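# Shelve two spice containers in cabinet, close left door

## Task

Put the spice shaker and the pepper bottle upright inside the cabinet above the worktop, then close the cabinet's left door; at the end the robot must not be in contact with that door.

## Robot and tools

Robot: two arms, left_arm and right_arm, each with six joints and a two-finger gripper. Cameras: cam_left_wrist and cam_right_wrist, both 896x504, one on each hand, delivered in that order.

Frames: the scene frame has its origin at table-top height, halfway between the nominal arm bases. +z points up, +x reaches out over the table, and left_arm sits on the +y side. Calibrated bases in the scene frame: left_arm at (-0.035, +0.315, 0) m, right_arm at (-0.016, -0.321, 0) m, both turned only very slightly about z. Each arm's end_effector_position (metres) and end_effector_quat_wxyz are given in that arm's own base frame. The reported spot lies between the finger pads, roughly 1 cm short of the tips. Fingers extend along the gripper's +z and close along its y axis. Reported hand poses may be off by a few centimetres, more when the arm is stretched out.

Joint order (rows and every per-joint list): waist, elbow, wrist yaw, shoulder, wrist pitch, wrist roll. A row is 14 numbers, each in [-1, 1]: the six left_arm joints, then left_arm opening, then the six right_arm joints and right_arm opening. Always send all 14, even when one arm stays still. Joint entries are offsets, not poses: they are scaled so that 1.0 equals 1.264 rad (waist), 1.32 (shoulder), 1.276 (elbow), 1.83 (wrist pitch), 6.358 (wrist yaw), 7.625 (wrist roll), and they count from the Joint targets present when the action (or move) begins. Sending the same offset again moves the arm further. Sending 0 for all six joints of an arm re-commands its current targets. The opening entry is absolute: +1 fully open, -1 closed; writing 0 commands half-open, so resend the current value to keep a grip unchanged.

Joint ranges (rad): waist -2.880 to 2.880, shoulder 0.000 to 3.142, elbow 0.000 to 3.019, wrist pitch -1.693 to 1.571, wrist yaw -1.571 to 1.571, wrist roll -2.094 to 2.094. An action that would push a joint more than 0.084 rad beyond its range is rejected for both arms; if the first action of a call fails this, the whole call is rejected. Real limits can differ by up to 0.084 rad; a joint driven onto one yields the note "joint sent to its limit".

Tools:
- execute_actions(actions, cameras): actions is a list of actions; each action is a list of 1 to 15 rows, one row per 1/30 s step, the last row held to fill 15 steps (0.5 s per action). An empty list just reports state and images.
- move(target, speed, blend, opening_speed, blocking, cameras): target is one 14-number row or a list of up to 15 rows; every row is an offset from the same starting Joint targets, not from the previous row. All joints travel together, so the hand follows a curve, with no collision avoidance. speed is the top speed in rad/s of the joint with the longest way to go, 0.01 to 2 (default 0.5), one value or one per target. blend (rad) rounds corners of a list; 0 stops at each. opening_speed (0.2 or more, per second on the -1..+1 scale) ramps the gripper; later rows' openings are applied only after everything stops at that row. blocking=false returns after about 0.5 s while the move continues. Paths last at least 0.5 s and are cut short past 10 s.
- wait(seconds): 0 to 10 s, arms hold their last command; a running move continues.
- stop(): brakes a running move; needs room at speed.
- zoom_image(camera, region): camera is cam_left_wrist or cam_right_wrist; region [x0, y0, x1, y1] in image pixels from the top-left, at most 504 by 504.
- finished_scene(scene): scene number 1 or 2; ends the scene irreversibly. Scene 1 is practice and may be skipped.

Results: Joint positions (rad, gripper gap in m, 0.094 fully open) and Joint velocities ("within noise" when idle); Joint targets, the base for your next offsets; Tool commands; grip_measured on the opening scale; joint torques (positive toward larger angle; entries 2 and 5 wrap at ±28 N m, include the arm's weight). The move line reports done, off_target (resting with a joint over 0.035 rad from target), moving, held or fault, plus limits=held and the worst joint per lagging arm. "joint command not followed" means the clearance check altered targets. Neither done nor off_target tells you about contact.

Motion limits: each joint's target may lead its measured angle only by 0.264 (waist), 0.32 (shoulder), 0.276 (elbow), 0.33 (wrist pitch), 0.701 (wrist yaw), 1.97 (wrist roll) rad per step, and targets that would shift the hand more than 110 mm are scaled back, so large moves take several actions. Very small changes may not start.

Gripping: once pads touch, closing roughly 0.05 further (0.11 for small or round items) reaches full force, about 50 to 64 N per pad. Close slowly on fragile items; open well above grip_measured to release.

Avoid: dropping items or knocking them off the table (failure), releasing moving items, slamming the door, fast or hard contacts, pressing into obstacles (back the targets off past the measured angles to stop a push), and any contact between the two arms. Long holds or stretched poses heat motors; MOTOR HOT appears at 85 °C and at 100 °C the arm goes limp for 30 to 60 s. Brief outside tugs or pushes on objects may occur. Thinking time lets the scene run.

Each tool is called after "Request:" as name([rows], argument=value, ...), one row to a line, values as JSON.

## Session

Request:
execute_actions(actions=[])

Scene clock: 0.00 s.
left_arm: end_effector_position=(+0.8319, +0.3666, +0.1923) grip_measured=+1.000 end_effector_quat_wxyz=(+0.614, -0.565, +0.532, +0.147) | right_arm: end_effector_position=(+0.3306, +0.1896, +0.3872) grip_measured=+1.000 end_effector_quat_wxyz=(-0.426, +0.760, -0.437, -0.222)
Joint names: [waist, elbow, wrist yaw, shoulder, wrist pitch, wrist roll]
Joint positions: left_arm=[0.287 2.104 -0.742 2.366 -0.018 -0.773 0.094] | right_arm=[0.138 1.273 -0.978 1.149 -1.423 -1.816 0.094]
Joint velocities: within noise
Joint torques (N m): no reading
Motor temperatures (°C): left_arm=[29 26 24 29 26 25 25] | right_arm=[24 25 27 25 27 23 25]
Heat: left arm: hottest waist 29 °C; right arm: hottest wrist pitch 27 °C.
Joint targets: left_arm=[0.287 2.124 -0.742 2.383 -0.016 -0.773] | right_arm=[0.138 1.300 -0.978 1.149 -1.421 -1.815]
Tool commands: left_gripper/opening=+1.0 right_gripper/opening=+1.0

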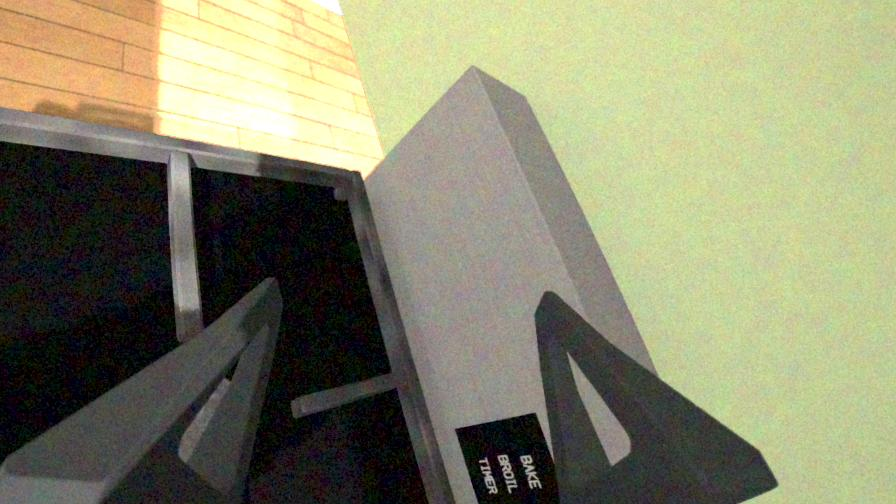

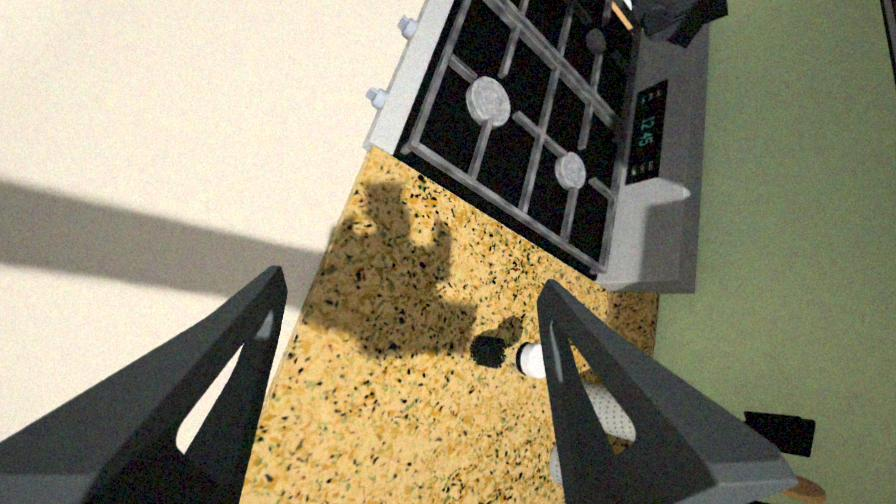

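Request:
zoom_image(camera="cam_right_wrist", region=[420, 280, 700, 504])

Request:
zoom_image(camera="cam_right_wrist", region=[640, 350, 896, 504])

Request:
zoom_image(camera="cam_right_wrist", region=[596, 0, 896, 200])

Scaled by 1.800 from the camera's 896x504 image, which has a finer 1280x720 frame.

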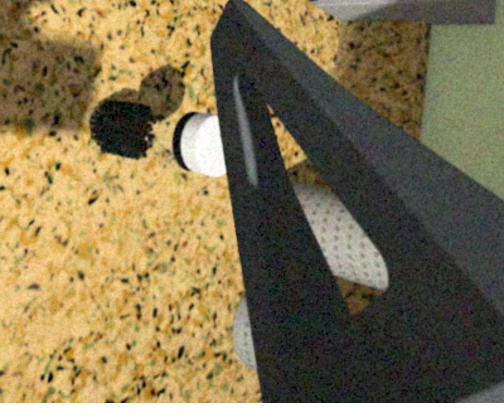

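Scaled by 1.969 from the camera's 896x504 image, which has a finer 1280x720 frame.

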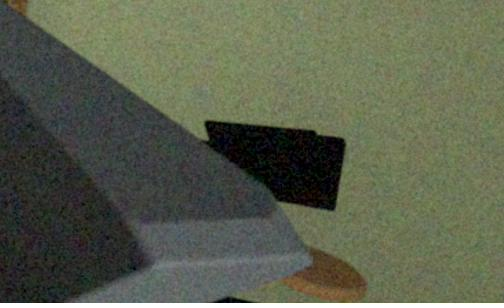

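Scaled by 1.680 from the camera's 896x504 image, which has a finer 1280x720 frame.

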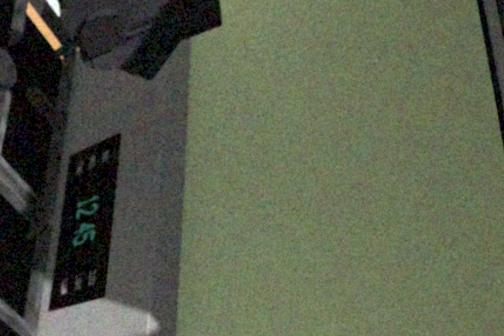

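Request:
move(target=[0, 0, 0, 0, 0, 0, 1, 0, 0, 0.0752, 0, 0.23, 0.1201, 1], speed=0.6, cameras=["cam_right_wrist"])

Scene clock: 6.90 s.
left_arm: end_effector_position=(+0.8319, +0.3666, +0.1923) grip_measured=+1.000 end_effector_quat_wxyz=(+0.614, -0.565, +0.532, +0.147) | right_arm: end_effector_position=(+0.4333, +0.1437, +0.3761) grip_measured=+1.000 end_effector_quat_wxyz=(+0.387, -0.529, +0.749, +0.097)
Joint names: [waist, elbow, wrist yaw, shoulder, wrist pitch, wrist roll]
Joint positions: left_arm=[0.287 2.104 -0.742 2.366 -0.018 -0.773 0.094] | right_arm=[0.138 1.273 -0.504 1.149 -1.016 -0.91 0.094]
Joint velocities: within noise
Joint torques (N m): left_arm=[1.32 12.6 -0.12 -19.9 1.43 0.17] | right_arm=[-0.03 14.15 -0.24 -7.24 1.88 0.28]
Motor temperatures (°C): left_arm=[29 27 24 32 26 25 25] | right_arm=[23 27 27 25 27 23 25]
Heat: left arm: hottest shoulder 32 °C; right arm: hottest elbow 27 °C.
Joint targets: left_arm=[0.287 2.124 -0.742 2.383 -0.016 -0.773] | right_arm=[0.138 1.300 -0.500 1.149 -1.000 -0.900]
move: done
camera_calibration:
cam_right_wrist: T_world_to_cam=[[0.848574, -0.360511, 0.387239, -0.472548], [-0.386321, -0.922285, -0.0120654, 0.324303], [0.361495, -0.13936, -0.9219, 0.336689], [0, 0, 0, 1]] pos_world=[0.404566, 0.175663, 0.497296]
Images, in order (width x height): cam_right_wrist 896x504.

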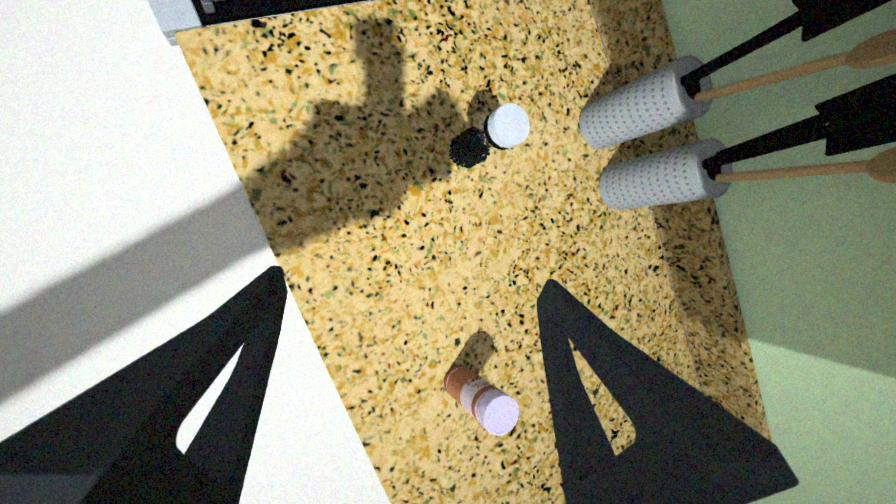

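Request:
move(target=[0, 0, 0, 0, 0, 0, 1, 0, 0, 0.04, 0, 0.25, 0.118, 1], speed=0.6, cameras=["cam_right_wrist"])

Scene clock: 10.37 s.
left_arm: end_effector_position=(+0.8319, +0.3666, +0.1923) grip_measured=+1.000 end_effector_quat_wxyz=(+0.614, -0.565, +0.532, +0.147) | right_arm: end_effector_position=(+0.5152, +0.1142, +0.4490) grip_measured=+1.000 end_effector_quat_wxyz=(+0.525, -0.129, +0.830, +0.139)
Joint names: [waist, elbow, wrist yaw, shoulder, wrist pitch, wrist roll]
Joint positions: left_arm=[0.287 2.104 -0.742 2.366 -0.018 -0.773 0.094] | right_arm=[0.138 1.273 -0.249 1.149 -0.561 -0.01 0.094]
Joint velocities: within noise
Joint torques (N m): left_arm=[1.32 12.64 -0.11 -20.07 1.47 0.18] | right_arm=[0.56 14.53 0.05 -8.41 2.62 0.18]
Motor temperatures (°C): left_arm=[29 28 24 33 26 24 25] | right_arm=[23 28 27 25 27 23 25]
Heat: left arm: hottest shoulder 33 °C; right arm: hottest elbow 28 °C.
Joint targets: left_arm=[0.287 2.124 -0.742 2.383 -0.016 -0.773] | right_arm=[0.138 1.300 -0.246 1.149 -0.542 0.000]
move: done
camera_calibration:
cam_right_wrist: T_world_to_cam=[[0.359364, -0.932205, 0.04303, -0.109086], [-0.857009, -0.347921, -0.380113, 0.671797], [0.369314, 0.0997216, -0.923939, 0.33975], [0, 0, 0, 1]] pos_world=[0.489463, 0.0981619, 0.573961]
Images, in order (width x height): cam_right_wrist 896x504.

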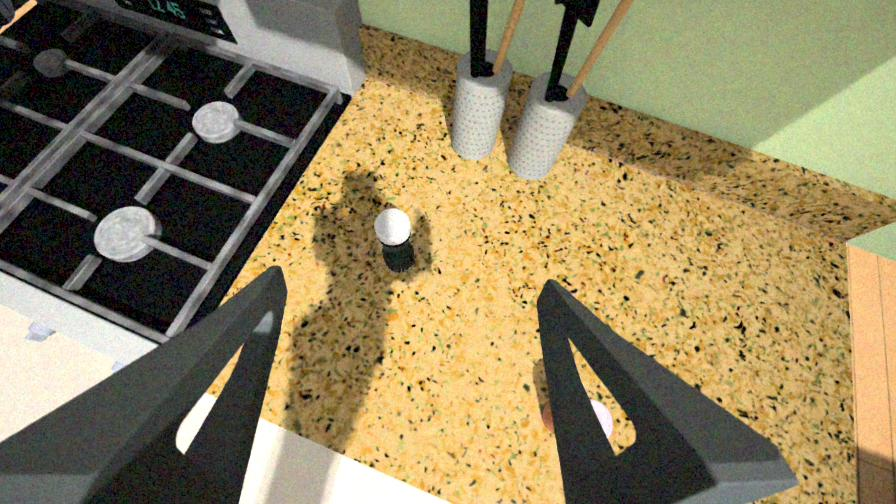

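Request:
move(target=[0, 0, 0, 0, 0, 0, 1, 0, 0, 0.0387, 0, 0.40, 0, 1], speed=0.6, cameras=["cam_right_wrist"])

Scene clock: 12.50 s.
left_arm: end_effector_position=(+0.8319, +0.3666, +0.1923) grip_measured=+1.000 end_effector_quat_wxyz=(+0.614, -0.565, +0.532, +0.147) | right_arm: end_effector_position=(+0.5382, +0.0751, +0.6224) grip_measured=+1.000 end_effector_quat_wxyz=(+0.802, -0.045, +0.594, +0.053)
Joint names: [waist, elbow, wrist yaw, shoulder, wrist pitch, wrist roll]
Joint positions: left_arm=[0.287 2.104 -0.742 2.366 -0.018 -0.773 0.094] | right_arm=[0.138 1.273 -0.003 1.149 0.172 -0.009 0.094]
Joint velocities: within noise
Joint torques (N m): left_arm=[1.14 12.64 -0.11 -20.01 1.5 0.16] | right_arm=[0.15 14.38 0.14 -8.23 2.39 0.22]
Motor temperatures (°C): left_arm=[29 28 24 34 26 24 25] | right_arm=[23 28 27 25 27 23 25]
Heat: left arm: hottest shoulder 34 °C; right arm: hottest elbow 28 °C.
Joint targets: left_arm=[0.287 2.124 -0.742 2.383 -0.016 -0.773] | right_arm=[0.138 1.300 0.000 1.149 0.189 0.000]
move: done
camera_calibration:
cam_right_wrist: T_world_to_cam=[[0.0457448, -0.992586, 0.112609, -0.0311887], [-0.434025, -0.121279, -0.8927, 0.818206], [0.899739, -0.00803851, -0.436355, -0.085539], [0, 0, 0, 1]] pos_world=[0.433511, 0.0675864, 0.6966]
Images, in order (width x height): cam_right_wrist 896x504.

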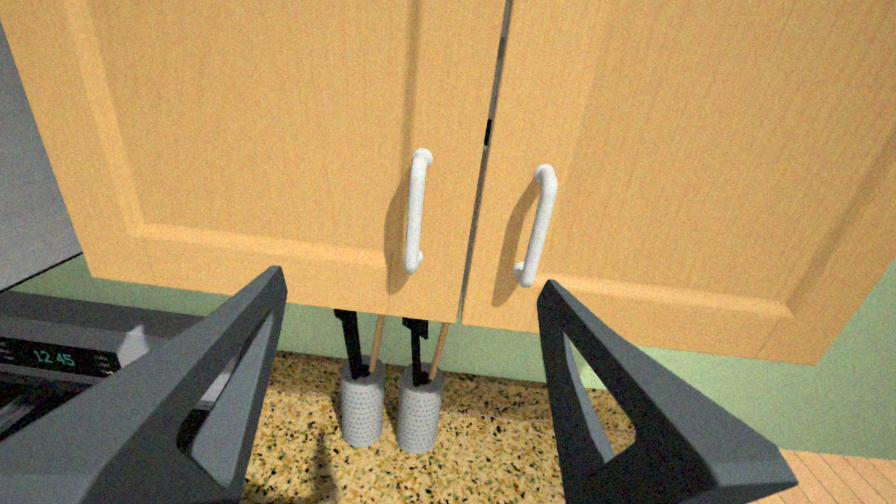

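Request:
zoom_image(camera="cam_right_wrist", region=[340, 0, 640, 340])

Request:
zoom_image(camera="cam_right_wrist", region=[0, 0, 300, 340])

Request:
zoom_image(camera="cam_right_wrist", region=[640, 0, 896, 504])

Scaled by 1.482 from the camera's 896x504 image, which has a finer 1280x720 frame.

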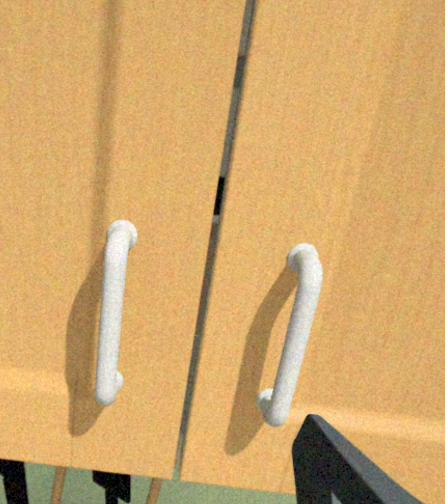

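Scaled by 1.482 from the camera's 896x504 image, which has a finer 1280x720 frame.

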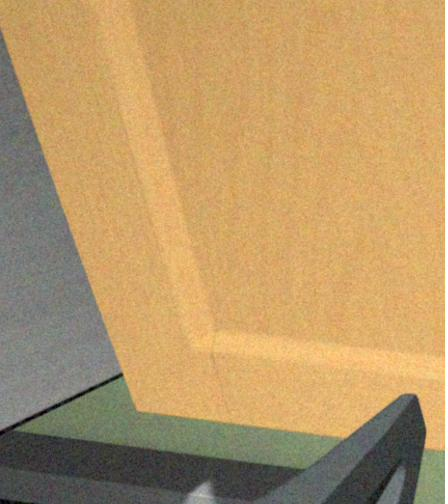

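Scaled by 1.000.

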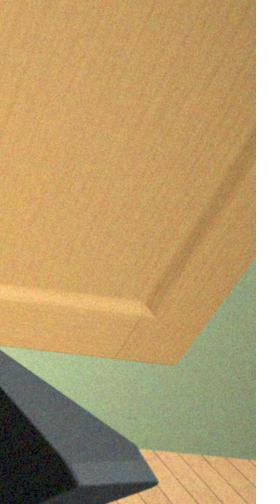

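Request:
move(target=[0, 0, 0, 0, 0, 0, 1, -0.427, 0, -0.0849, 0, 0, 0, 1], speed=0.6, cameras=["cam_right_wrist"])

Scene clock: 14.87 s.
left_arm: end_effector_position=(+0.8319, +0.3666, +0.1923) grip_measured=+1.000 end_effector_quat_wxyz=(+0.614, -0.565, +0.532, +0.147) | right_arm: end_effector_position=(+0.5139, -0.1197, +0.6155) grip_measured=+1.000 end_effector_quat_wxyz=(+0.791, -0.099, +0.604, -0.001)
Joint names: [waist, elbow, wrist yaw, shoulder, wrist pitch, wrist roll]
Joint positions: left_arm=[0.287 2.104 -0.742 2.366 -0.018 -0.773 0.094] | right_arm=[-0.395 1.273 -0.536 1.149 0.172 -0.009 0.094]
Joint velocities: within noise
Joint torques (N m): left_arm=[1.2 12.63 -0.11 -19.72 1.44 0.18] | right_arm=[0.21 14.34 -0.04 -7.53 2.35 0.19]
Motor temperatures (°C): left_arm=[29 28 24 35 26 24 25] | right_arm=[23 29 27 25 27 23 25]
Heat: left arm: hottest shoulder 35 °C; right arm: hottest elbow 29 °C.
Joint targets: left_arm=[0.287 2.124 -0.742 2.383 -0.016 -0.773] | right_arm=[-0.401 1.300 -0.540 1.149 0.190 0.000]
move: done
camera_calibration:
cam_right_wrist: T_world_to_cam=[[0.0270902, -0.964969, 0.260961, -0.3011], [-0.455142, -0.244335, -0.85624, 0.751481], [0.890007, -0.0955788, -0.445817, -0.0678654], [0, 0, 0, 1]] pos_world=[0.410588, -0.113426, 0.691768]
Images, in order (width x height): cam_right_wrist 896x504.

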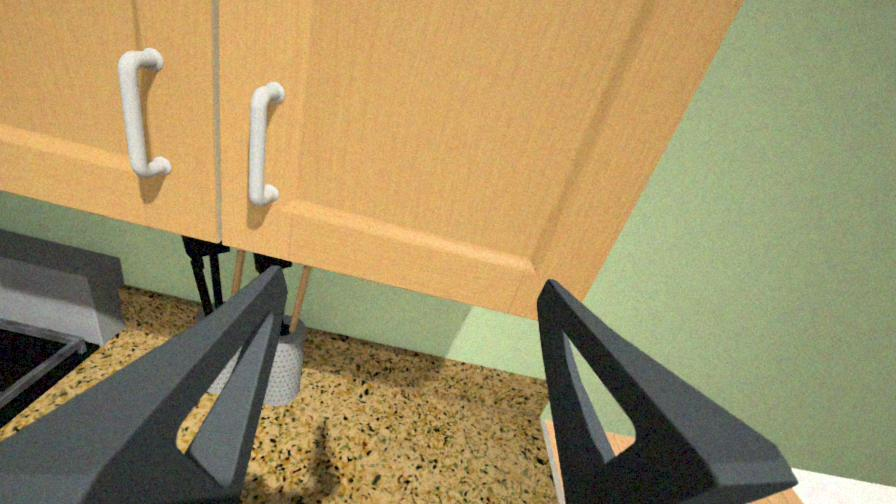

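Request:
move(target=[0, 0, 0, 0, 0, 0, 1, 0, 0, 0, -0.2273, 0, 0, 1], speed=0.6, cameras=[])

Request:
move(target=[0, 0, 0, 0, 0, 0, 1, 0, -0.3135, 0, 0, 0, 0, 1], speed=0.6, cameras=[])

Scene clock: 18.03 s.
left_arm: end_effector_position=(+0.8319, +0.3666, +0.1923) grip_measured=+1.000 end_effector_quat_wxyz=(+0.614, -0.565, +0.532, +0.147) | right_arm: end_effector_position=(+0.3563, -0.0539, +0.7453) grip_measured=+1.000 end_effector_quat_wxyz=(+0.863, -0.146, +0.481, -0.052)
Joint names: [waist, elbow, wrist yaw, shoulder, wrist pitch, wrist roll]
Joint positions: left_arm=[0.287 2.104 -0.742 2.366 -0.018 -0.773 0.094] | right_arm=[-0.395 1.273 -0.537 0.844 0.184 -0.008 0.094]
Joint velocities: within noise
Joint torques (N m): left_arm=[1.2 12.63 -0.11 -19.78 1.47 0.16] | right_arm=[-0.79 13.22 0.07 -1.79 1.66 0.23]
Motor temperatures (°C): left_arm=[29 29 24 35 26 24 25] | right_arm=[23 29 27 25 27 23 25]
Heat: left arm: hottest shoulder 35 °C; right arm: hottest elbow 29 °C.
Joint targets: left_arm=[0.287 2.124 -0.742 2.383 -0.016 -0.773] | right_arm=[-0.401 1.300 -0.540 0.849 0.190 0.000]
move: done
No camera images: "cameras" was empty.

Scene clock: 19.23 s.
left_arm: end_effector_position=(+0.8319, +0.3666, +0.1923) grip_measured=+1.000 end_effector_quat_wxyz=(+0.614, -0.565, +0.532, +0.147) | right_arm: end_effector_position=(+0.4196, -0.0802, +0.5318) grip_measured=+1.000 end_effector_quat_wxyz=(+0.775, -0.090, +0.625, +0.009)
Joint names: [waist, elbow, wrist yaw, shoulder, wrist pitch, wrist roll]
Joint positions: left_arm=[0.287 2.104 -0.742 2.366 -0.018 -0.773 0.094] | right_arm=[-0.395 0.899 -0.537 0.845 0.184 -0.008 0.094]
Joint velocities: within noise
Joint torques (N m): left_arm=[1.14 12.62 -0.11 -19.9 1.43 0.18] | right_arm=[-0.85 12.15 -0.04 -2.61 2.09 0.23]
Motor temperatures (°C): left_arm=[29 29 24 36 26 24 25] | right_arm=[23 30 27 25 27 23 25]
Heat: left arm: hottest shoulder 36 °C; right arm: hottest elbow 30 °C.
Joint targets: left_arm=[0.287 2.124 -0.742 2.383 -0.016 -0.773] | right_arm=[-0.401 0.900 -0.540 0.849 0.190 0.000]
move: done
No camera images: "cameras" was empty.

Request:
move(target=[0, 0, 0, 0, 0, 0, 1, 0.51, 0.4364, 0.1233, 0.2270, -0.2503, 0, 1], speed=0.5, cameras=["cam_right_wrist"])

Scene clock: 23.50 s.
left_arm: end_effector_position=(+0.8319, +0.3666, +0.1923) grip_measured=+1.000 end_effector_quat_wxyz=(+0.614, -0.565, +0.532, +0.147) | right_arm: end_effector_position=(+0.5281, +0.0835, +0.6001) grip_measured=+1.000 end_effector_quat_wxyz=(+0.707, -0.001, +0.707, -0.005)
Joint names: [waist, elbow, wrist yaw, shoulder, wrist pitch, wrist roll]
Joint positions: left_arm=[0.287 2.104 -0.742 2.366 -0.018 -0.773 0.094] | right_arm=[0.234 1.393 0.24 1.133 -0.26 -0.008 0.094]
Joint velocities: within noise
Joint torques (N m): left_arm=[1.26 12.64 -0.11 -19.84 1.47 0.17] | right_arm=[1.38 17.62 0.16 -6.59 1.58 0.16]
Motor temperatures (°C): left_arm=[29 29 24 37 26 24 25] | right_arm=[23 31 26 25 27 23 25]
Heat: left arm: hottest shoulder 37 °C; right arm: hottest elbow 31 °C.
Joint targets: left_arm=[0.287 2.124 -0.742 2.383 -0.016 -0.773] | right_arm=[0.243 1.457 0.244 1.149 -0.269 0.000]
move: off_target (right_arm); right_arm: the elbow is farthest, 0.064 rad from its target
camera_calibration:
cam_right_wrist: T_world_to_cam=[[-0.0643015, -0.988913, 0.13385, 0.0251261], [-0.688131, -0.0532006, -0.723634, 0.822001], [0.722732, -0.138637, -0.677081, 0.162742], [0, 0, 0, 1]] pos_world=[0.449641, 0.0911406, 0.701654]
Images, in order (width x height): cam_right_wrist 896x504.

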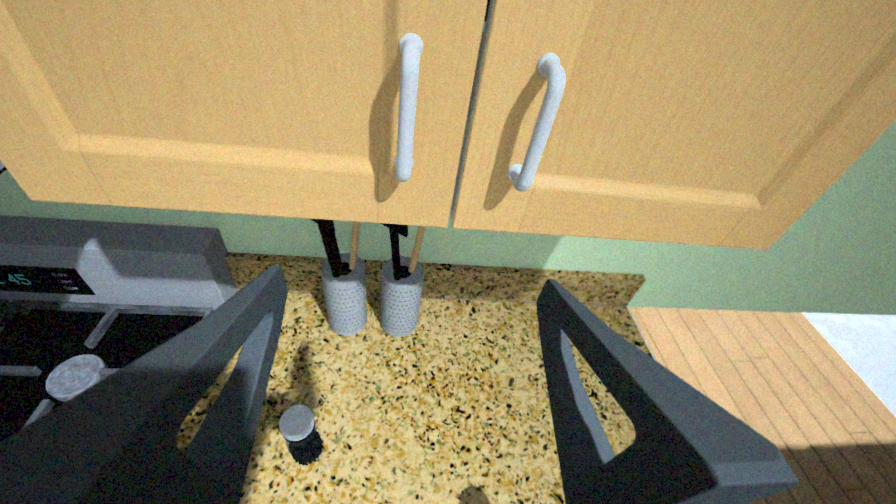

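Request:
move(target=[0, 0, 0, 0, 0, 0, 1, -0.0324, 0.1503, -0.0058, 0.1394, 0, 0, 0.277], speed=0.4, cameras=["cam_right_wrist"])

Scene clock: 26.03 s.
left_arm: end_effector_position=(+0.8319, +0.3666, +0.1923) grip_measured=+1.000 end_effector_quat_wxyz=(+0.614, -0.565, +0.532, +0.147) | right_arm: end_effector_position=(+0.6007, +0.0938, +0.6129) grip_measured=+0.280 end_effector_quat_wxyz=(+0.707, -0.004, +0.707, -0.002)
Joint names: [waist, elbow, wrist yaw, shoulder, wrist pitch, wrist roll]
Joint positions: left_arm=[0.287 2.104 -0.742 2.366 -0.018 -0.773 0.094] | right_arm=[0.215 1.587 0.211 1.325 -0.262 -0.008 0.06]
Joint velocities: within noise
Joint torques (N m): left_arm=[1.2 12.67 -0.11 -19.78 1.47 0.18] | right_arm=[-0.32 17.68 -0.17 -9.99 1.58 0.2]
Motor temperatures (°C): left_arm=[29 30 24 37 26 24 25] | right_arm=[23 31 26 25 27 23 25]
Heat: left arm: hottest shoulder 37 °C; right arm: hottest elbow 31 °C.
Joint targets: left_arm=[0.287 2.124 -0.742 2.383 -0.016 -0.773] | right_arm=[0.202 1.649 0.207 1.333 -0.269 0.000]
move: off_target (right_arm); right_arm: the elbow is farthest, 0.062 rad from its target
camera_calibration:
cam_right_wrist: T_world_to_cam=[[-0.0541121, -0.989525, 0.133833, 0.0322321], [-0.687549, -0.0602722, -0.723632, 0.882045], [0.724119, -0.131174, -0.677086, 0.118813], [0, 0, 0, 1]] pos_world=[0.522159, 0.100642, 0.714409]
Images, in order (width x height): cam_right_wrist 896x504.

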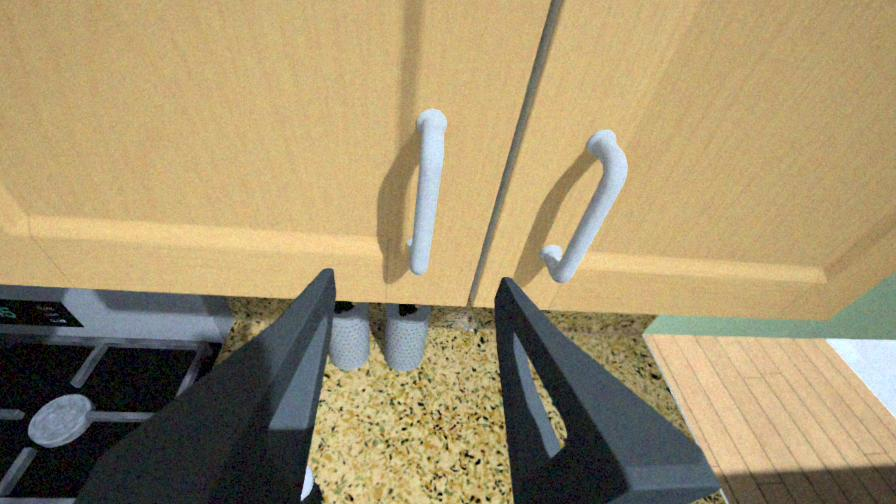

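Request:
move(target=[0, 0, 0, 0, 0, 0, 1, -0.0234, 0.1121, -0.0042, 0.1086, -0.002, 0, 0.277], speed=0.25, cameras=["cam_right_wrist"])

Scene clock: 27.90 s.
left_arm: end_effector_position=(+0.8319, +0.3666, +0.1923) grip_measured=+1.000 end_effector_quat_wxyz=(+0.614, -0.565, +0.532, +0.147) | right_arm: end_effector_position=(+0.6560, +0.0913, +0.6136) grip_measured=+0.280 end_effector_quat_wxyz=(+0.707, -0.004, +0.708, -0.002)
Joint names: [waist, elbow, wrist yaw, shoulder, wrist pitch, wrist roll]
Joint positions: left_arm=[0.287 2.104 -0.742 2.366 -0.018 -0.773 0.094] | right_arm=[0.187 1.73 0.184 1.466 -0.266 -0.008 0.06]
Joint velocities: within noise
Joint torques (N m): left_arm=[1.2 12.66 -0.12 -19.9 1.47 0.17] | right_arm=[-1.2 17.46 -0.16 -12.98 1.57 0.19]
Motor temperatures (°C): left_arm=[29 30 24 38 26 24 25] | right_arm=[23 32 26 26 27 23 25]
Heat: left arm: hottest shoulder 38 °C; right arm: hottest elbow 32 °C.
Joint targets: left_arm=[0.287 2.124 -0.742 2.383 -0.016 -0.773] | right_arm=[0.173 1.792 0.181 1.476 -0.272 0.000]
move: off_target (right_arm); right_arm: the elbow is farthest, 0.062 rad from its target
camera_calibration:
cam_right_wrist: T_world_to_cam=[[-0.0555211, -0.989425, 0.133998, 0.0335252], [-0.688185, -0.0593135, -0.723106, 0.920361], [0.723407, -0.132363, -0.677615, 0.0798523], [0, 0, 0, 1]] pos_world=[0.577474, 0.09833, 0.715135]
Images, in order (width x height): cam_right_wrist 896x504.

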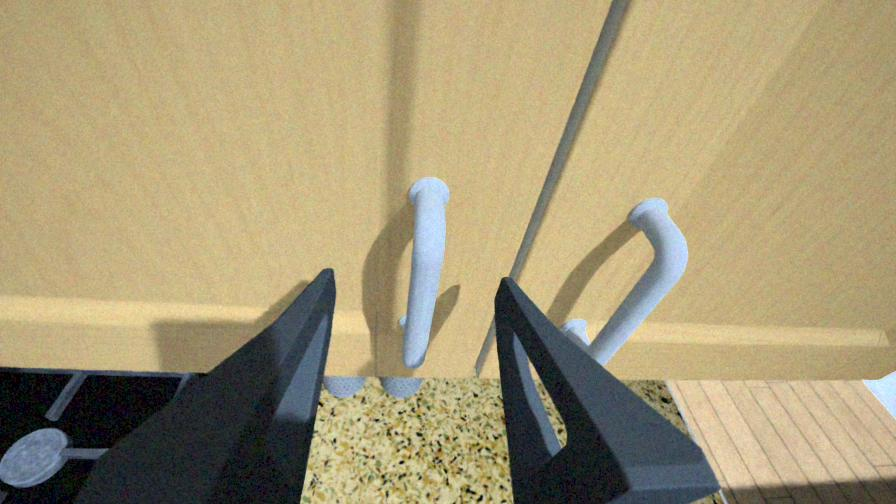

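Request:
move(target=[0, 0, 0, 0, 0, 0, 1, 0, 0, 0, 0, 0, 0, -0.78], speed=0.25, opening_speed=0.5, cameras=["cam_right_wrist"])

Scene clock: 30.80 s.
left_arm: end_effector_position=(+0.8319, +0.3666, +0.1923) grip_measured=+1.000 end_effector_quat_wxyz=(+0.614, -0.565, +0.532, +0.147) | right_arm: end_effector_position=(+0.6561, +0.0904, +0.6136) grip_measured=-0.773 end_effector_quat_wxyz=(+0.707, -0.003, +0.708, -0.002)
Joint names: [waist, elbow, wrist yaw, shoulder, wrist pitch, wrist roll]
Joint positions: left_arm=[0.287 2.104 -0.742 2.366 -0.018 -0.773 0.094] | right_arm=[0.185 1.73 0.184 1.466 -0.266 -0.008 0.011]
Joint velocities: within noise
Joint torques (N m): left_arm=[1.14 12.62 -0.11 -19.84 1.46 0.17] | right_arm=[-1.08 17.62 -0.16 -12.34 1.59 0.17]
Motor temperatures (°C): left_arm=[29 30 24 38 26 24 25] | right_arm=[23 33 26 26 27 23 25]
Heat: left arm: hottest shoulder 38 °C; right arm: hottest elbow 33 °C.
Joint targets: left_arm=[0.287 2.124 -0.742 2.383 -0.016 -0.773] | right_arm=[0.173 1.792 0.181 1.476 -0.272 0.000]
move: off_target (right_arm); right_arm: the elbow is farthest, 0.062 rad from its target
camera_calibration:
cam_right_wrist: T_world_to_cam=[[-0.0566538, -0.989412, 0.13362, 0.0335812], [-0.688253, -0.0582493, -0.723128, 0.920362], [0.723255, -0.132933, -0.677666, 0.0798112], [0, 0, 0, 1]] pos_world=[0.577621, 0.0974456, 0.715138]
Images, in order (width x height): cam_right_wrist 896x504.

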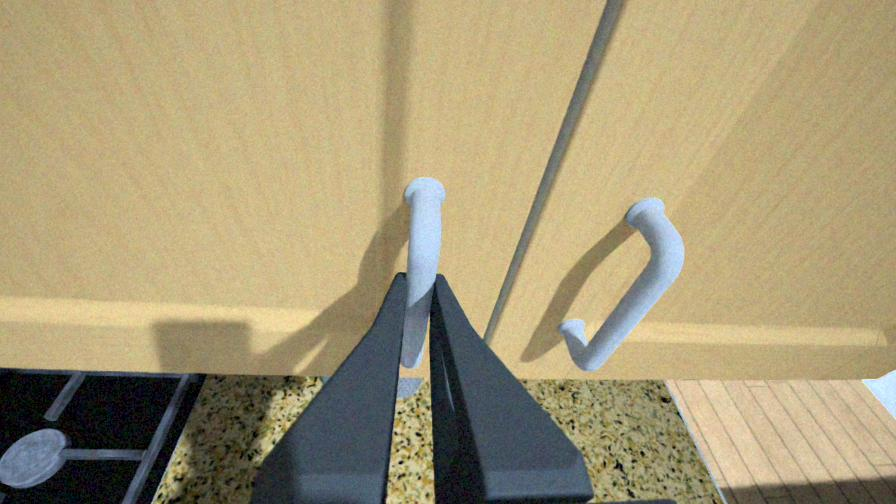

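Request:
move(target=[0, 0, 0, 0, 0, 0, 1, 0, 0, 0, 0, 0, 0, -0.9], speed=0.25, opening_speed=0.3, cameras=["cam_right_wrist"])

Scene clock: 31.53 s.
left_arm: end_effector_position=(+0.8319, +0.3666, +0.1923) grip_measured=+1.000 end_effector_quat_wxyz=(+0.614, -0.565, +0.532, +0.147) | right_arm: end_effector_position=(+0.6561, +0.0904, +0.6136) grip_measured=-0.814 end_effector_quat_wxyz=(+0.707, -0.003, +0.708, -0.002)
Joint names: [waist, elbow, wrist yaw, shoulder, wrist pitch, wrist roll]
Joint positions: left_arm=[0.287 2.104 -0.742 2.366 -0.018 -0.773 0.094] | right_arm=[0.185 1.73 0.184 1.466 -0.266 -0.008 0.009]
Joint velocities: within noise
Joint torques (N m): left_arm=[1.08 12.66 -0.11 -19.9 1.48 0.17] | right_arm=[0.38 17.8 -0.13 -12.51 1.66 0.16]
Motor temperatures (°C): left_arm=[29 30 24 38 26 24 25] | right_arm=[23 33 26 26 27 23 25]
Heat: left arm: hottest shoulder 38 °C; right arm: hottest elbow 33 °C.
Joint targets: left_arm=[0.287 2.124 -0.742 2.383 -0.016 -0.773] | right_arm=[0.173 1.792 0.181 1.476 -0.272 0.000]
move: off_target (right_arm); right_arm: the elbow is farthest, 0.062 rad from its target
camera_calibration:
cam_right_wrist: T_world_to_cam=[[-0.0566543, -0.989463, 0.133243, 0.0338177], [-0.688254, -0.057973, -0.72315, 0.920351], [0.723255, -0.132674, -0.677717, 0.0798195], [0, 0, 0, 1]] pos_world=[0.577621, 0.0974069, 0.715141]
Images, in order (width x height): cam_right_wrist 896x504.

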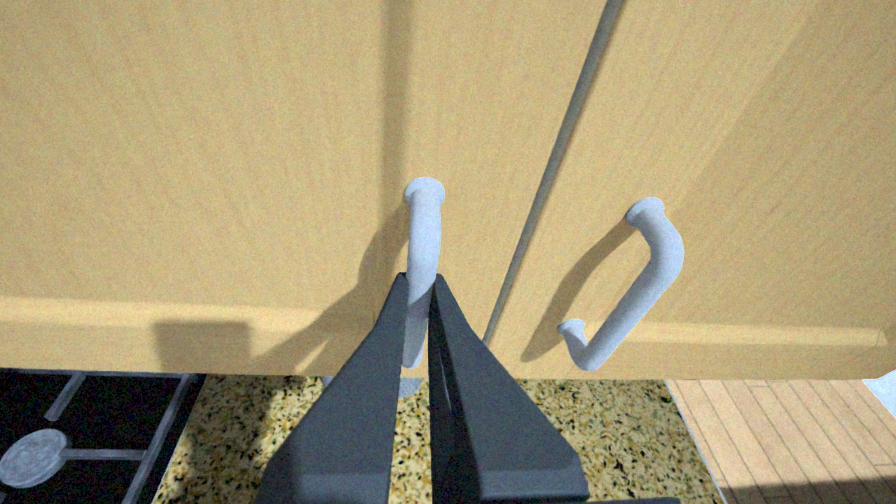

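Request:
move(target=[0, 0, 0, 0, 0, 0, 1, 0.0957, -0.1183, 0.0442, -0.0727, 0.0016, 0, -0.9], speed=0.25, cameras=["cam_right_wrist"])

Scene clock: 34.30 s.
left_arm: end_effector_position=(+0.8319, +0.3666, +0.1923) grip_measured=+1.000 end_effector_quat_wxyz=(+0.614, -0.565, +0.532, +0.147) | right_arm: end_effector_position=(+0.6175, +0.1000, +0.6128) grip_measured=-0.816 end_effector_quat_wxyz=(+0.703, +0.057, +0.706, -0.063)
Joint names: [waist, elbow, wrist yaw, shoulder, wrist pitch, wrist roll]
Joint positions: left_arm=[0.287 2.104 -0.742 2.366 -0.018 -0.773 0.094] | right_arm=[0.282 1.658 0.451 1.397 -0.266 -0.007 0.009]
Joint velocities: within noise
Joint torques (N m): left_arm=[1.38 12.63 -0.11 -19.84 1.46 0.17] | right_arm=[1.38 10.3 0.45 -14.15 1.78 0.2]
Motor temperatures (°C): left_arm=[29 31 24 39 26 24 25] | right_arm=[23 33 26 26 27 23 25]
Heat: left arm: hottest shoulder 39 °C; right arm: hottest elbow 33 °C.
Joint targets: left_arm=[0.287 2.124 -0.742 2.383 -0.016 -0.773] | right_arm=[0.294 1.641 0.461 1.380 -0.269 0.000]
move: done
camera_calibration:
cam_right_wrist: T_world_to_cam=[[-0.224119, -0.965315, 0.133928, 0.141854], [-0.690002, 0.0601245, -0.721306, 0.88189], [0.688236, -0.254069, -0.679544, 0.143385], [0, 0, 0, 1]] pos_world=[0.541615, 0.120341, 0.714551]
Images, in order (width x height): cam_right_wrist 896x504.

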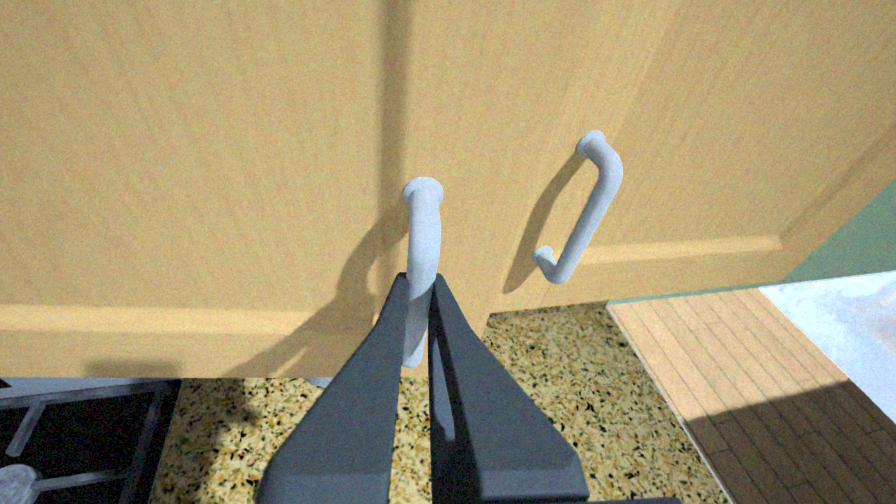

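Request:
move([
  [0, 0, 0, 0, 0, 0, 1, 0.0965, -0.0384, 0.0470, -0.0386, -0.001, 0, -0.9],
  [0, 0, 0, 0, 0, 0, 1, 0.2025, -0.0423, 0.0954, -0.0432, -0.001, 0, -0.9],
], speed=0.35, blend=0.05, cameras=["cam_right_wrist"])

Scene clock: 36.80 s.
left_arm: end_effector_position=(+0.8319, +0.3666, +0.1923) grip_measured=+1.000 end_effector_quat_wxyz=(+0.614, -0.565, +0.532, +0.147) | right_arm: end_effector_position=(+0.5322, +0.1467, +0.6124) grip_measured=-0.816 end_effector_quat_wxyz=(+0.683, +0.174, +0.686, -0.180)
Joint names: [waist, elbow, wrist yaw, shoulder, wrist pitch, wrist roll]
Joint positions: left_arm=[0.287 2.104 -0.742 2.366 -0.018 -0.773 0.094] | right_arm=[0.543 1.604 1.049 1.343 -0.266 -0.006 0.009]
Joint velocities: within noise
Joint torques (N m): left_arm=[1.08 12.66 -0.11 -19.9 1.46 0.17] | right_arm=[0.38 10.04 0.81 -13.39 1.42 0.16]
Motor temperatures (°C): left_arm=[29 31 24 39 26 24 25] | right_arm=[23 33 27 26 27 23 25]
Heat: left arm: hottest shoulder 39 °C; right arm: hottest elbow 33 °C.
Joint targets: left_arm=[0.287 2.124 -0.742 2.383 -0.016 -0.773] | right_arm=[0.550 1.587 1.068 1.323 -0.271 0.000]
move: done
camera_calibration:
cam_right_wrist: T_world_to_cam=[[-0.529993, -0.837077, 0.135678, 0.310762], [-0.631218, 0.28258, -0.722297, 0.756661], [0.566278, -0.468455, -0.678144, 0.309185], [0, 0, 0, 1]] pos_world=[0.467235, 0.191153, 0.714042]
Images, in order (width x height): cam_right_wrist 896x504.

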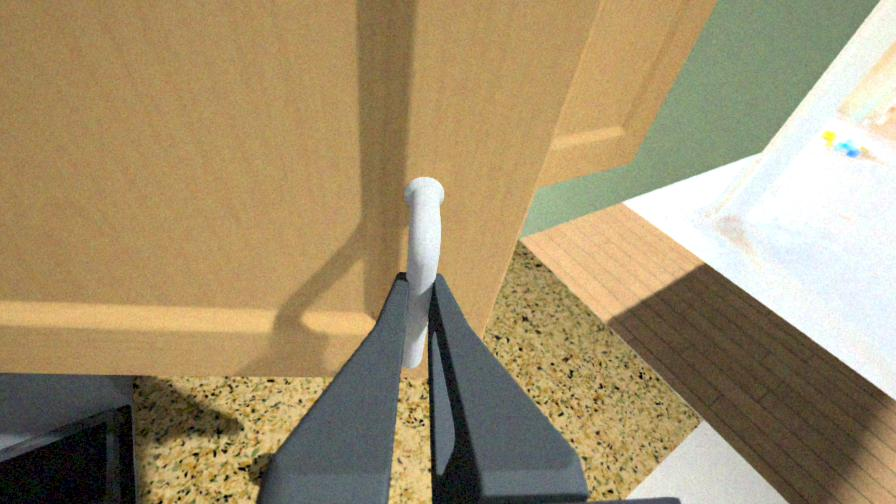

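Request:
move(target=[0, 0, 0, 0, 0, 0, 1, 0.1005, 0.0337, 0.0473, 0.0318, 0, 0, -0.9], speed=0.35, cameras=["cam_right_wrist"])

Scene clock: 39.50 s.
left_arm: end_effector_position=(+0.8319, +0.3666, +0.1923) grip_measured=+1.000 end_effector_quat_wxyz=(+0.614, -0.565, +0.532, +0.147) | right_arm: end_effector_position=(+0.4914, +0.1850, +0.6115) grip_measured=-0.816 end_effector_quat_wxyz=(+0.671, +0.218, +0.673, -0.222)
Joint names: [waist, elbow, wrist yaw, shoulder, wrist pitch, wrist roll]
Joint positions: left_arm=[0.287 2.104 -0.742 2.366 -0.018 -0.773 0.094] | right_arm=[0.683 1.62 1.315 1.364 -0.256 -0.006 0.009]
Joint velocities: within noise
Joint torques (N m): left_arm=[1.26 12.66 -0.12 -19.78 1.46 0.17] | right_arm=[0.21 12.36 2.28 -11.05 0.85 0.15]
Motor temperatures (°C): left_arm=[29 31 24 40 26 24 25] | right_arm=[23 33 27 26 27 23 25]
Heat: left arm: hottest shoulder 40 °C; right arm: hottest elbow 33 °C.
Joint targets: left_arm=[0.287 2.124 -0.742 2.383 -0.016 -0.773] | right_arm=[0.677 1.630 1.369 1.365 -0.271 0.000]
move: off_target (right_arm); right_arm: the wrist yaw is farthest, 0.054 rad from its target
camera_calibration:
cam_right_wrist: T_world_to_cam=[[-0.631462, -0.764151, 0.13164, 0.360101], [-0.587693, 0.360898, -0.724134, 0.684677], [0.505839, -0.534627, -0.676979, 0.390823], [0, 0, 0, 1]] pos_world=[0.432076, 0.237018, 0.712973]
Images, in order (width x height): cam_right_wrist 896x504.

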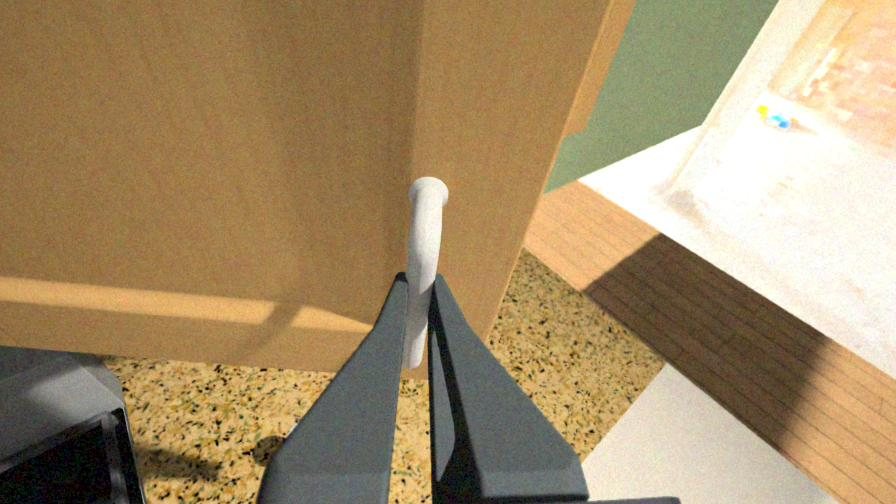

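Request:
move(target=[0, 0, 0, 0, 0, 0, 1, 0, 0, 0, 0, 0, 0, 0.277], speed=0.25, opening_speed=1.5, cameras=["cam_right_wrist"])

Scene clock: 42.37 s.
left_arm: end_effector_position=(+0.8319, +0.3666, +0.1923) grip_measured=+1.000 end_effector_quat_wxyz=(+0.614, -0.565, +0.532, +0.147) | right_arm: end_effector_position=(+0.4863, +0.1790, +0.6102) grip_measured=+0.274 end_effector_quat_wxyz=(+0.664, +0.231, +0.669, -0.241)
Joint names: [waist, elbow, wrist yaw, shoulder, wrist pitch, wrist roll]
Joint positions: left_arm=[0.287 2.104 -0.742 2.366 -0.018 -0.773 0.094] | right_arm=[0.684 1.62 1.365 1.365 -0.263 -0.006 0.06]
Joint velocities: within noise
Joint torques (N m): left_arm=[1.03 12.67 -0.11 -19.84 1.46 0.17] | right_arm=[-0.03 12.21 0.13 -10.17 1.11 0.16]
Motor temperatures (°C): left_arm=[29 31 24 40 26 24 25] | right_arm=[23 33 28 26 27 23 25]
Heat: left arm: hottest shoulder 40 °C; right arm: hottest elbow 33 °C.
Joint targets: left_arm=[0.287 2.124 -0.742 2.383 -0.016 -0.773] | right_arm=[0.677 1.630 1.369 1.365 -0.271 0.000]
move: done
camera_calibration:
cam_right_wrist: T_world_to_cam=[[-0.667405, -0.731442, 0.139868, 0.359131], [-0.573927, 0.385525, -0.722481, 0.670776], [0.47453, -0.562461, -0.677096, 0.409588], [0, 0, 0, 1]] pos_world=[0.4303, 0.23446, 0.711722]
Images, in order (width x height): cam_right_wrist 896x504.

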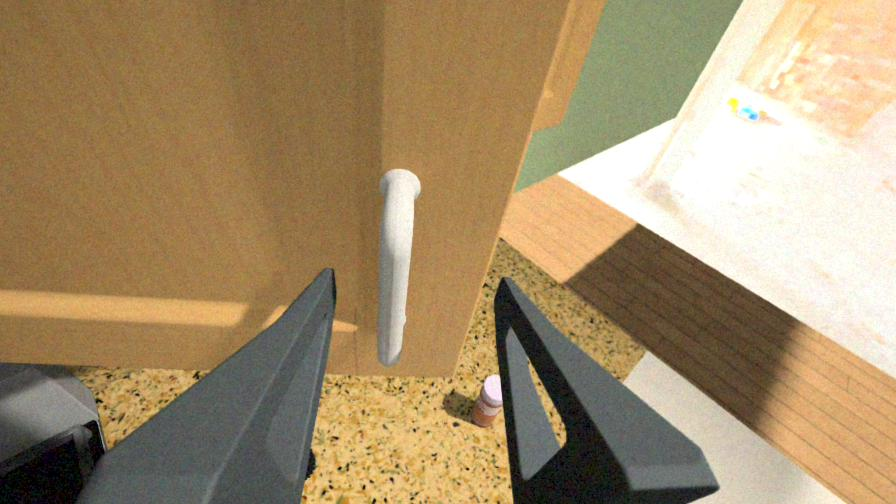

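Request:
move([
  [0, 0, 0, 0, 0, 0, 1, 0.0914, -0.0235, 0.0163, -0.0167, 0.005, 0, 0.277],
  [0, 0, 0, 0, 0, 0, 1, 0.1812, -0.1003, 0.0215, -0.1023, 0, 0, 0.277],
  [0, 0, 0, 0, 0, 0, 1, -0.303, -0.3103, -0.1376, -0.4398, -0.1005, 0, 0.277],
], speed=0.7, blend=0.05, cameras=["cam_right_wrist"])

Scene clock: 45.33 s.
left_arm: end_effector_position=(+0.8319, +0.3666, +0.1923) grip_measured=+1.000 end_effector_quat_wxyz=(+0.614, -0.565, +0.532, +0.147) | right_arm: end_effector_position=(+0.3803, +0.0336, +0.6131) grip_measured=+0.274 end_effector_quat_wxyz=(+0.704, +0.066, +0.704, -0.070)
Joint names: [waist, elbow, wrist yaw, shoulder, wrist pitch, wrist roll]
Joint positions: left_arm=[0.287 2.104 -0.742 2.366 -0.018 -0.773 0.094] | right_arm=[0.306 1.238 0.498 0.789 -0.447 -0.006 0.06]
Joint velocities: within noise
Joint torques (N m): left_arm=[1.03 12.66 -0.11 -19.96 1.46 0.16] | right_arm=[-0.03 10.76 -0.19 -2.02 1.55 0.15]
Motor temperatures (°C): left_arm=[29 32 24 40 26 24 25] | right_arm=[23 33 27 26 27 23 25]
Heat: left arm: hottest shoulder 40 °C; right arm: hottest elbow 33 °C.
Joint targets: left_arm=[0.287 2.124 -0.742 2.383 -0.016 -0.773] | right_arm=[0.294 1.234 0.494 0.784 -0.455 0.000]
move: done
camera_calibration:
cam_right_wrist: T_world_to_cam=[[-0.245842, -0.960481, 0.130532, 0.0346685], [-0.684228, 0.0765711, -0.725237, 0.72212], [0.686581, -0.267607, -0.676012, 0.288937], [0, 0, 0, 1]] pos_world=[0.304239, 0.0553266, 0.714508]
Images, in order (width x height): cam_right_wrist 896x504.

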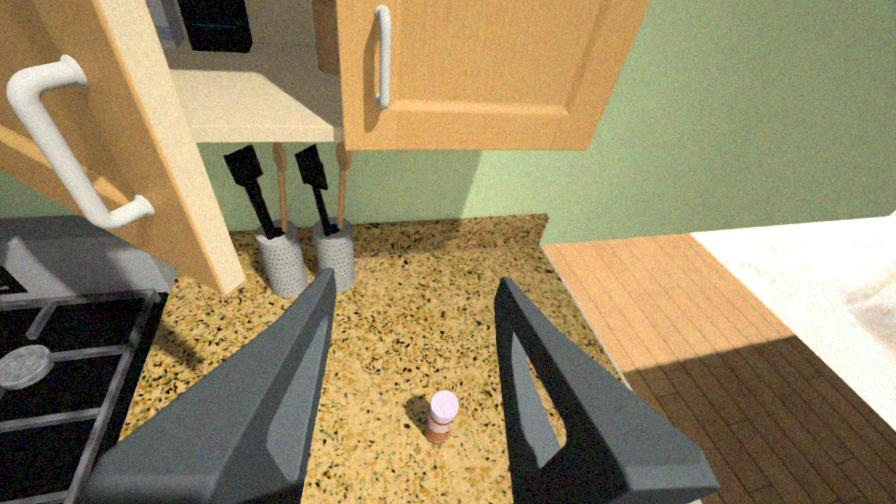

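Request:
move(target=[0, 0, 0, 0, 0, 0, 1, -0.2722, 0.1928, -0.1554, 0.2735, 0.0984, 0, -0.9], speed=0.7, cameras=["cam_right_wrist"])

Scene clock: 48.83 s.
left_arm: end_effector_position=(+0.8319, +0.3666, +0.1923) grip_measured=+1.000 end_effector_quat_wxyz=(+0.614, -0.565, +0.532, +0.147) | right_arm: end_effector_position=(+0.5190, +0.0607, +0.6067) grip_measured=-0.897 end_effector_quat_wxyz=(+0.686, -0.160, +0.692, +0.157)
Joint names: [waist, elbow, wrist yaw, shoulder, wrist pitch, wrist roll]
Joint positions: left_arm=[0.287 2.104 -0.742 2.366 -0.018 -0.773 0.094] | right_arm=[-0.038 1.418 -0.49 1.135 -0.292 -0.006 0.005]
Joint velocities: within noise
Joint torques (N m): left_arm=[1.2 12.66 -0.11 -19.9 1.47 0.17] | right_arm=[0.03 17.51 -0.15 -7.12 2.59 0.17]
Motor temperatures (°C): left_arm=[29 32 24 41 26 24 25] | right_arm=[23 33 27 26 27 23 25]
Heat: left arm: hottest shoulder 41 °C; right arm: hottest elbow 33 °C.
Joint targets: left_arm=[0.287 2.124 -0.742 2.383 -0.016 -0.773] | right_arm=[-0.050 1.480 -0.494 1.146 -0.275 0.000]
move: off_target (right_arm); right_arm: the elbow is farthest, 0.062 rad from its target
camera_calibration:
cam_right_wrist: T_world_to_cam=[[0.3814, -0.915598, 0.12734, -0.230611], [-0.600926, -0.350246, -0.718481, 0.788912], [0.70244, 0.197507, -0.68379, 0.164871], [0, 0, 0, 1]] pos_world=[0.446221, 0.0326035, 0.708921]
Images, in order (width x height): cam_right_wrist 896x504.

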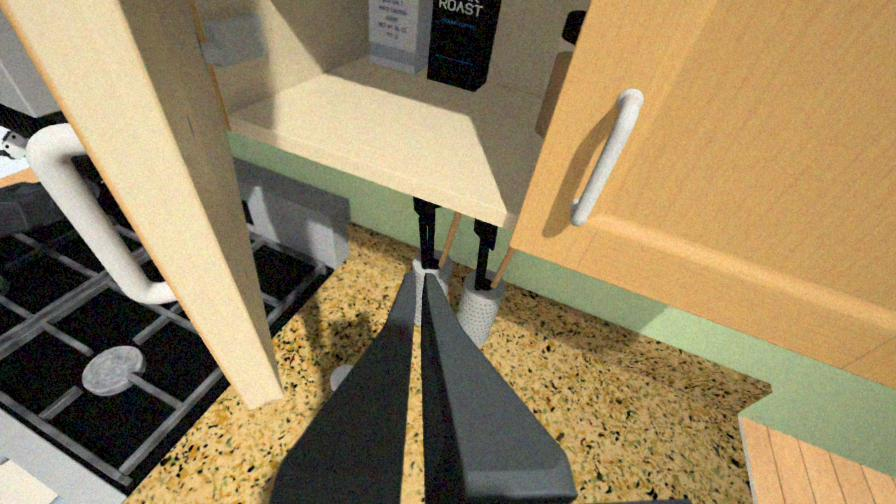

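Request:
move([
  [0, 0, 0, 0, 0, 0, 1, 0.2894, 0.0296, 0.0557, 0.0322, 0.0015, 0, -0.9],
  [0, 0, 0, 0, 0, 0, 1, 0.5229, 0.1277, 0.1021, 0.1470, 0.0164, 0, -0.9],
], speed=0.45, blend=0.05, cameras=["cam_right_wrist"])

Scene clock: 51.53 s.
left_arm: end_effector_position=(+0.8319, +0.3666, +0.1923) grip_measured=+1.000 end_effector_quat_wxyz=(+0.614, -0.565, +0.532, +0.147) | right_arm: end_effector_position=(+0.5183, +0.3334, +0.6106) grip_measured=-0.900 end_effector_quat_wxyz=(+0.688, -0.164, +0.689, +0.160)
Joint names: [waist, elbow, wrist yaw, shoulder, wrist pitch, wrist roll]
Joint positions: left_arm=[0.287 2.104 -0.742 2.366 -0.018 -0.773 0.094] | right_arm=[0.615 1.598 0.153 1.342 -0.26 -0.005 0.005]
Joint velocities: within noise
Joint torques (N m): left_arm=[1.2 12.62 -0.11 -19.72 1.43 0.16] | right_arm=[-0.03 16.2 0.04 -11.34 2.48 0.13]
Motor temperatures (°C): left_arm=[29 32 24 41 26 24 25] | right_arm=[24 34 27 26 27 23 25]
Heat: left arm: hottest shoulder 41 °C; right arm: hottest elbow 34 °C.
Joint targets: left_arm=[0.287 2.124 -0.742 2.383 -0.016 -0.773] | right_arm=[0.611 1.643 0.155 1.339 -0.245 0.000]
move: off_target (right_arm); right_arm: the elbow is farthest, 0.044 rad from its target
camera_calibration:
cam_right_wrist: T_world_to_cam=[[0.389329, -0.911785, 0.130658, 0.011392], [-0.593171, -0.356707, -0.72174, 0.886868], [0.704678, 0.203492, -0.67972, 0.10848], [0, 0, 0, 1]] pos_world=[0.445185, 0.304665, 0.712336]
Images, in order (width x height): cam_right_wrist 896x504.

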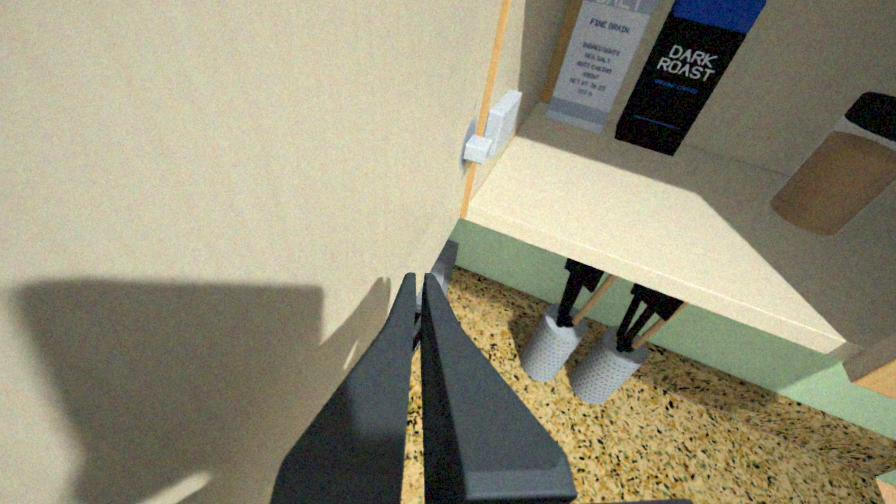

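Request:
move(target=[0, 0, 0, 0, 0, 0, 1, -0.6139, -1.0711, -0.0244, -0.1030, 0.533, 0, 1], speed=0.8, cameras=["cam_right_wrist"])

every number of target must lie in its column's range; nothing of the call was run
Scene clock: 54.10 s.
left_arm: end_effector_position=(+0.8319, +0.3666, +0.1923) grip_measured=+1.000 end_effector_quat_wxyz=(+0.614, -0.565, +0.532, +0.147) | right_arm: end_effector_position=(+0.5183, +0.3334, +0.6106) grip_measured=-0.900 end_effector_quat_wxyz=(+0.688, -0.164, +0.689, +0.160)
Joint names: [waist, elbow, wrist yaw, shoulder, wrist pitch, wrist roll]
Joint positions: left_arm=[0.287 2.104 -0.742 2.366 -0.018 -0.773 0.094] | right_arm=[0.615 1.598 0.153 1.342 -0.26 -0.005 0.005]
Joint velocities: within noise
Joint torques (N m): left_arm=[1.2 12.66 -0.11 -19.96 1.47 0.18] | right_arm=[0.21 16.1 0.06 -11.81 2.28 0.19]
Motor temperatures (°C): left_arm=[29 33 24 41 26 24 25] | right_arm=[23 34 27 26 27 23 25]
Heat: left arm: hottest shoulder 41 °C; right arm: hottest elbow 34 °C.
Joint targets: left_arm=[0.287 2.124 -0.742 2.383 -0.016 -0.773] | right_arm=[0.611 1.643 0.155 1.339 -0.245 0.000]
Tool commands: left_gripper/opening=+1.0 right_gripper/opening=-0.9


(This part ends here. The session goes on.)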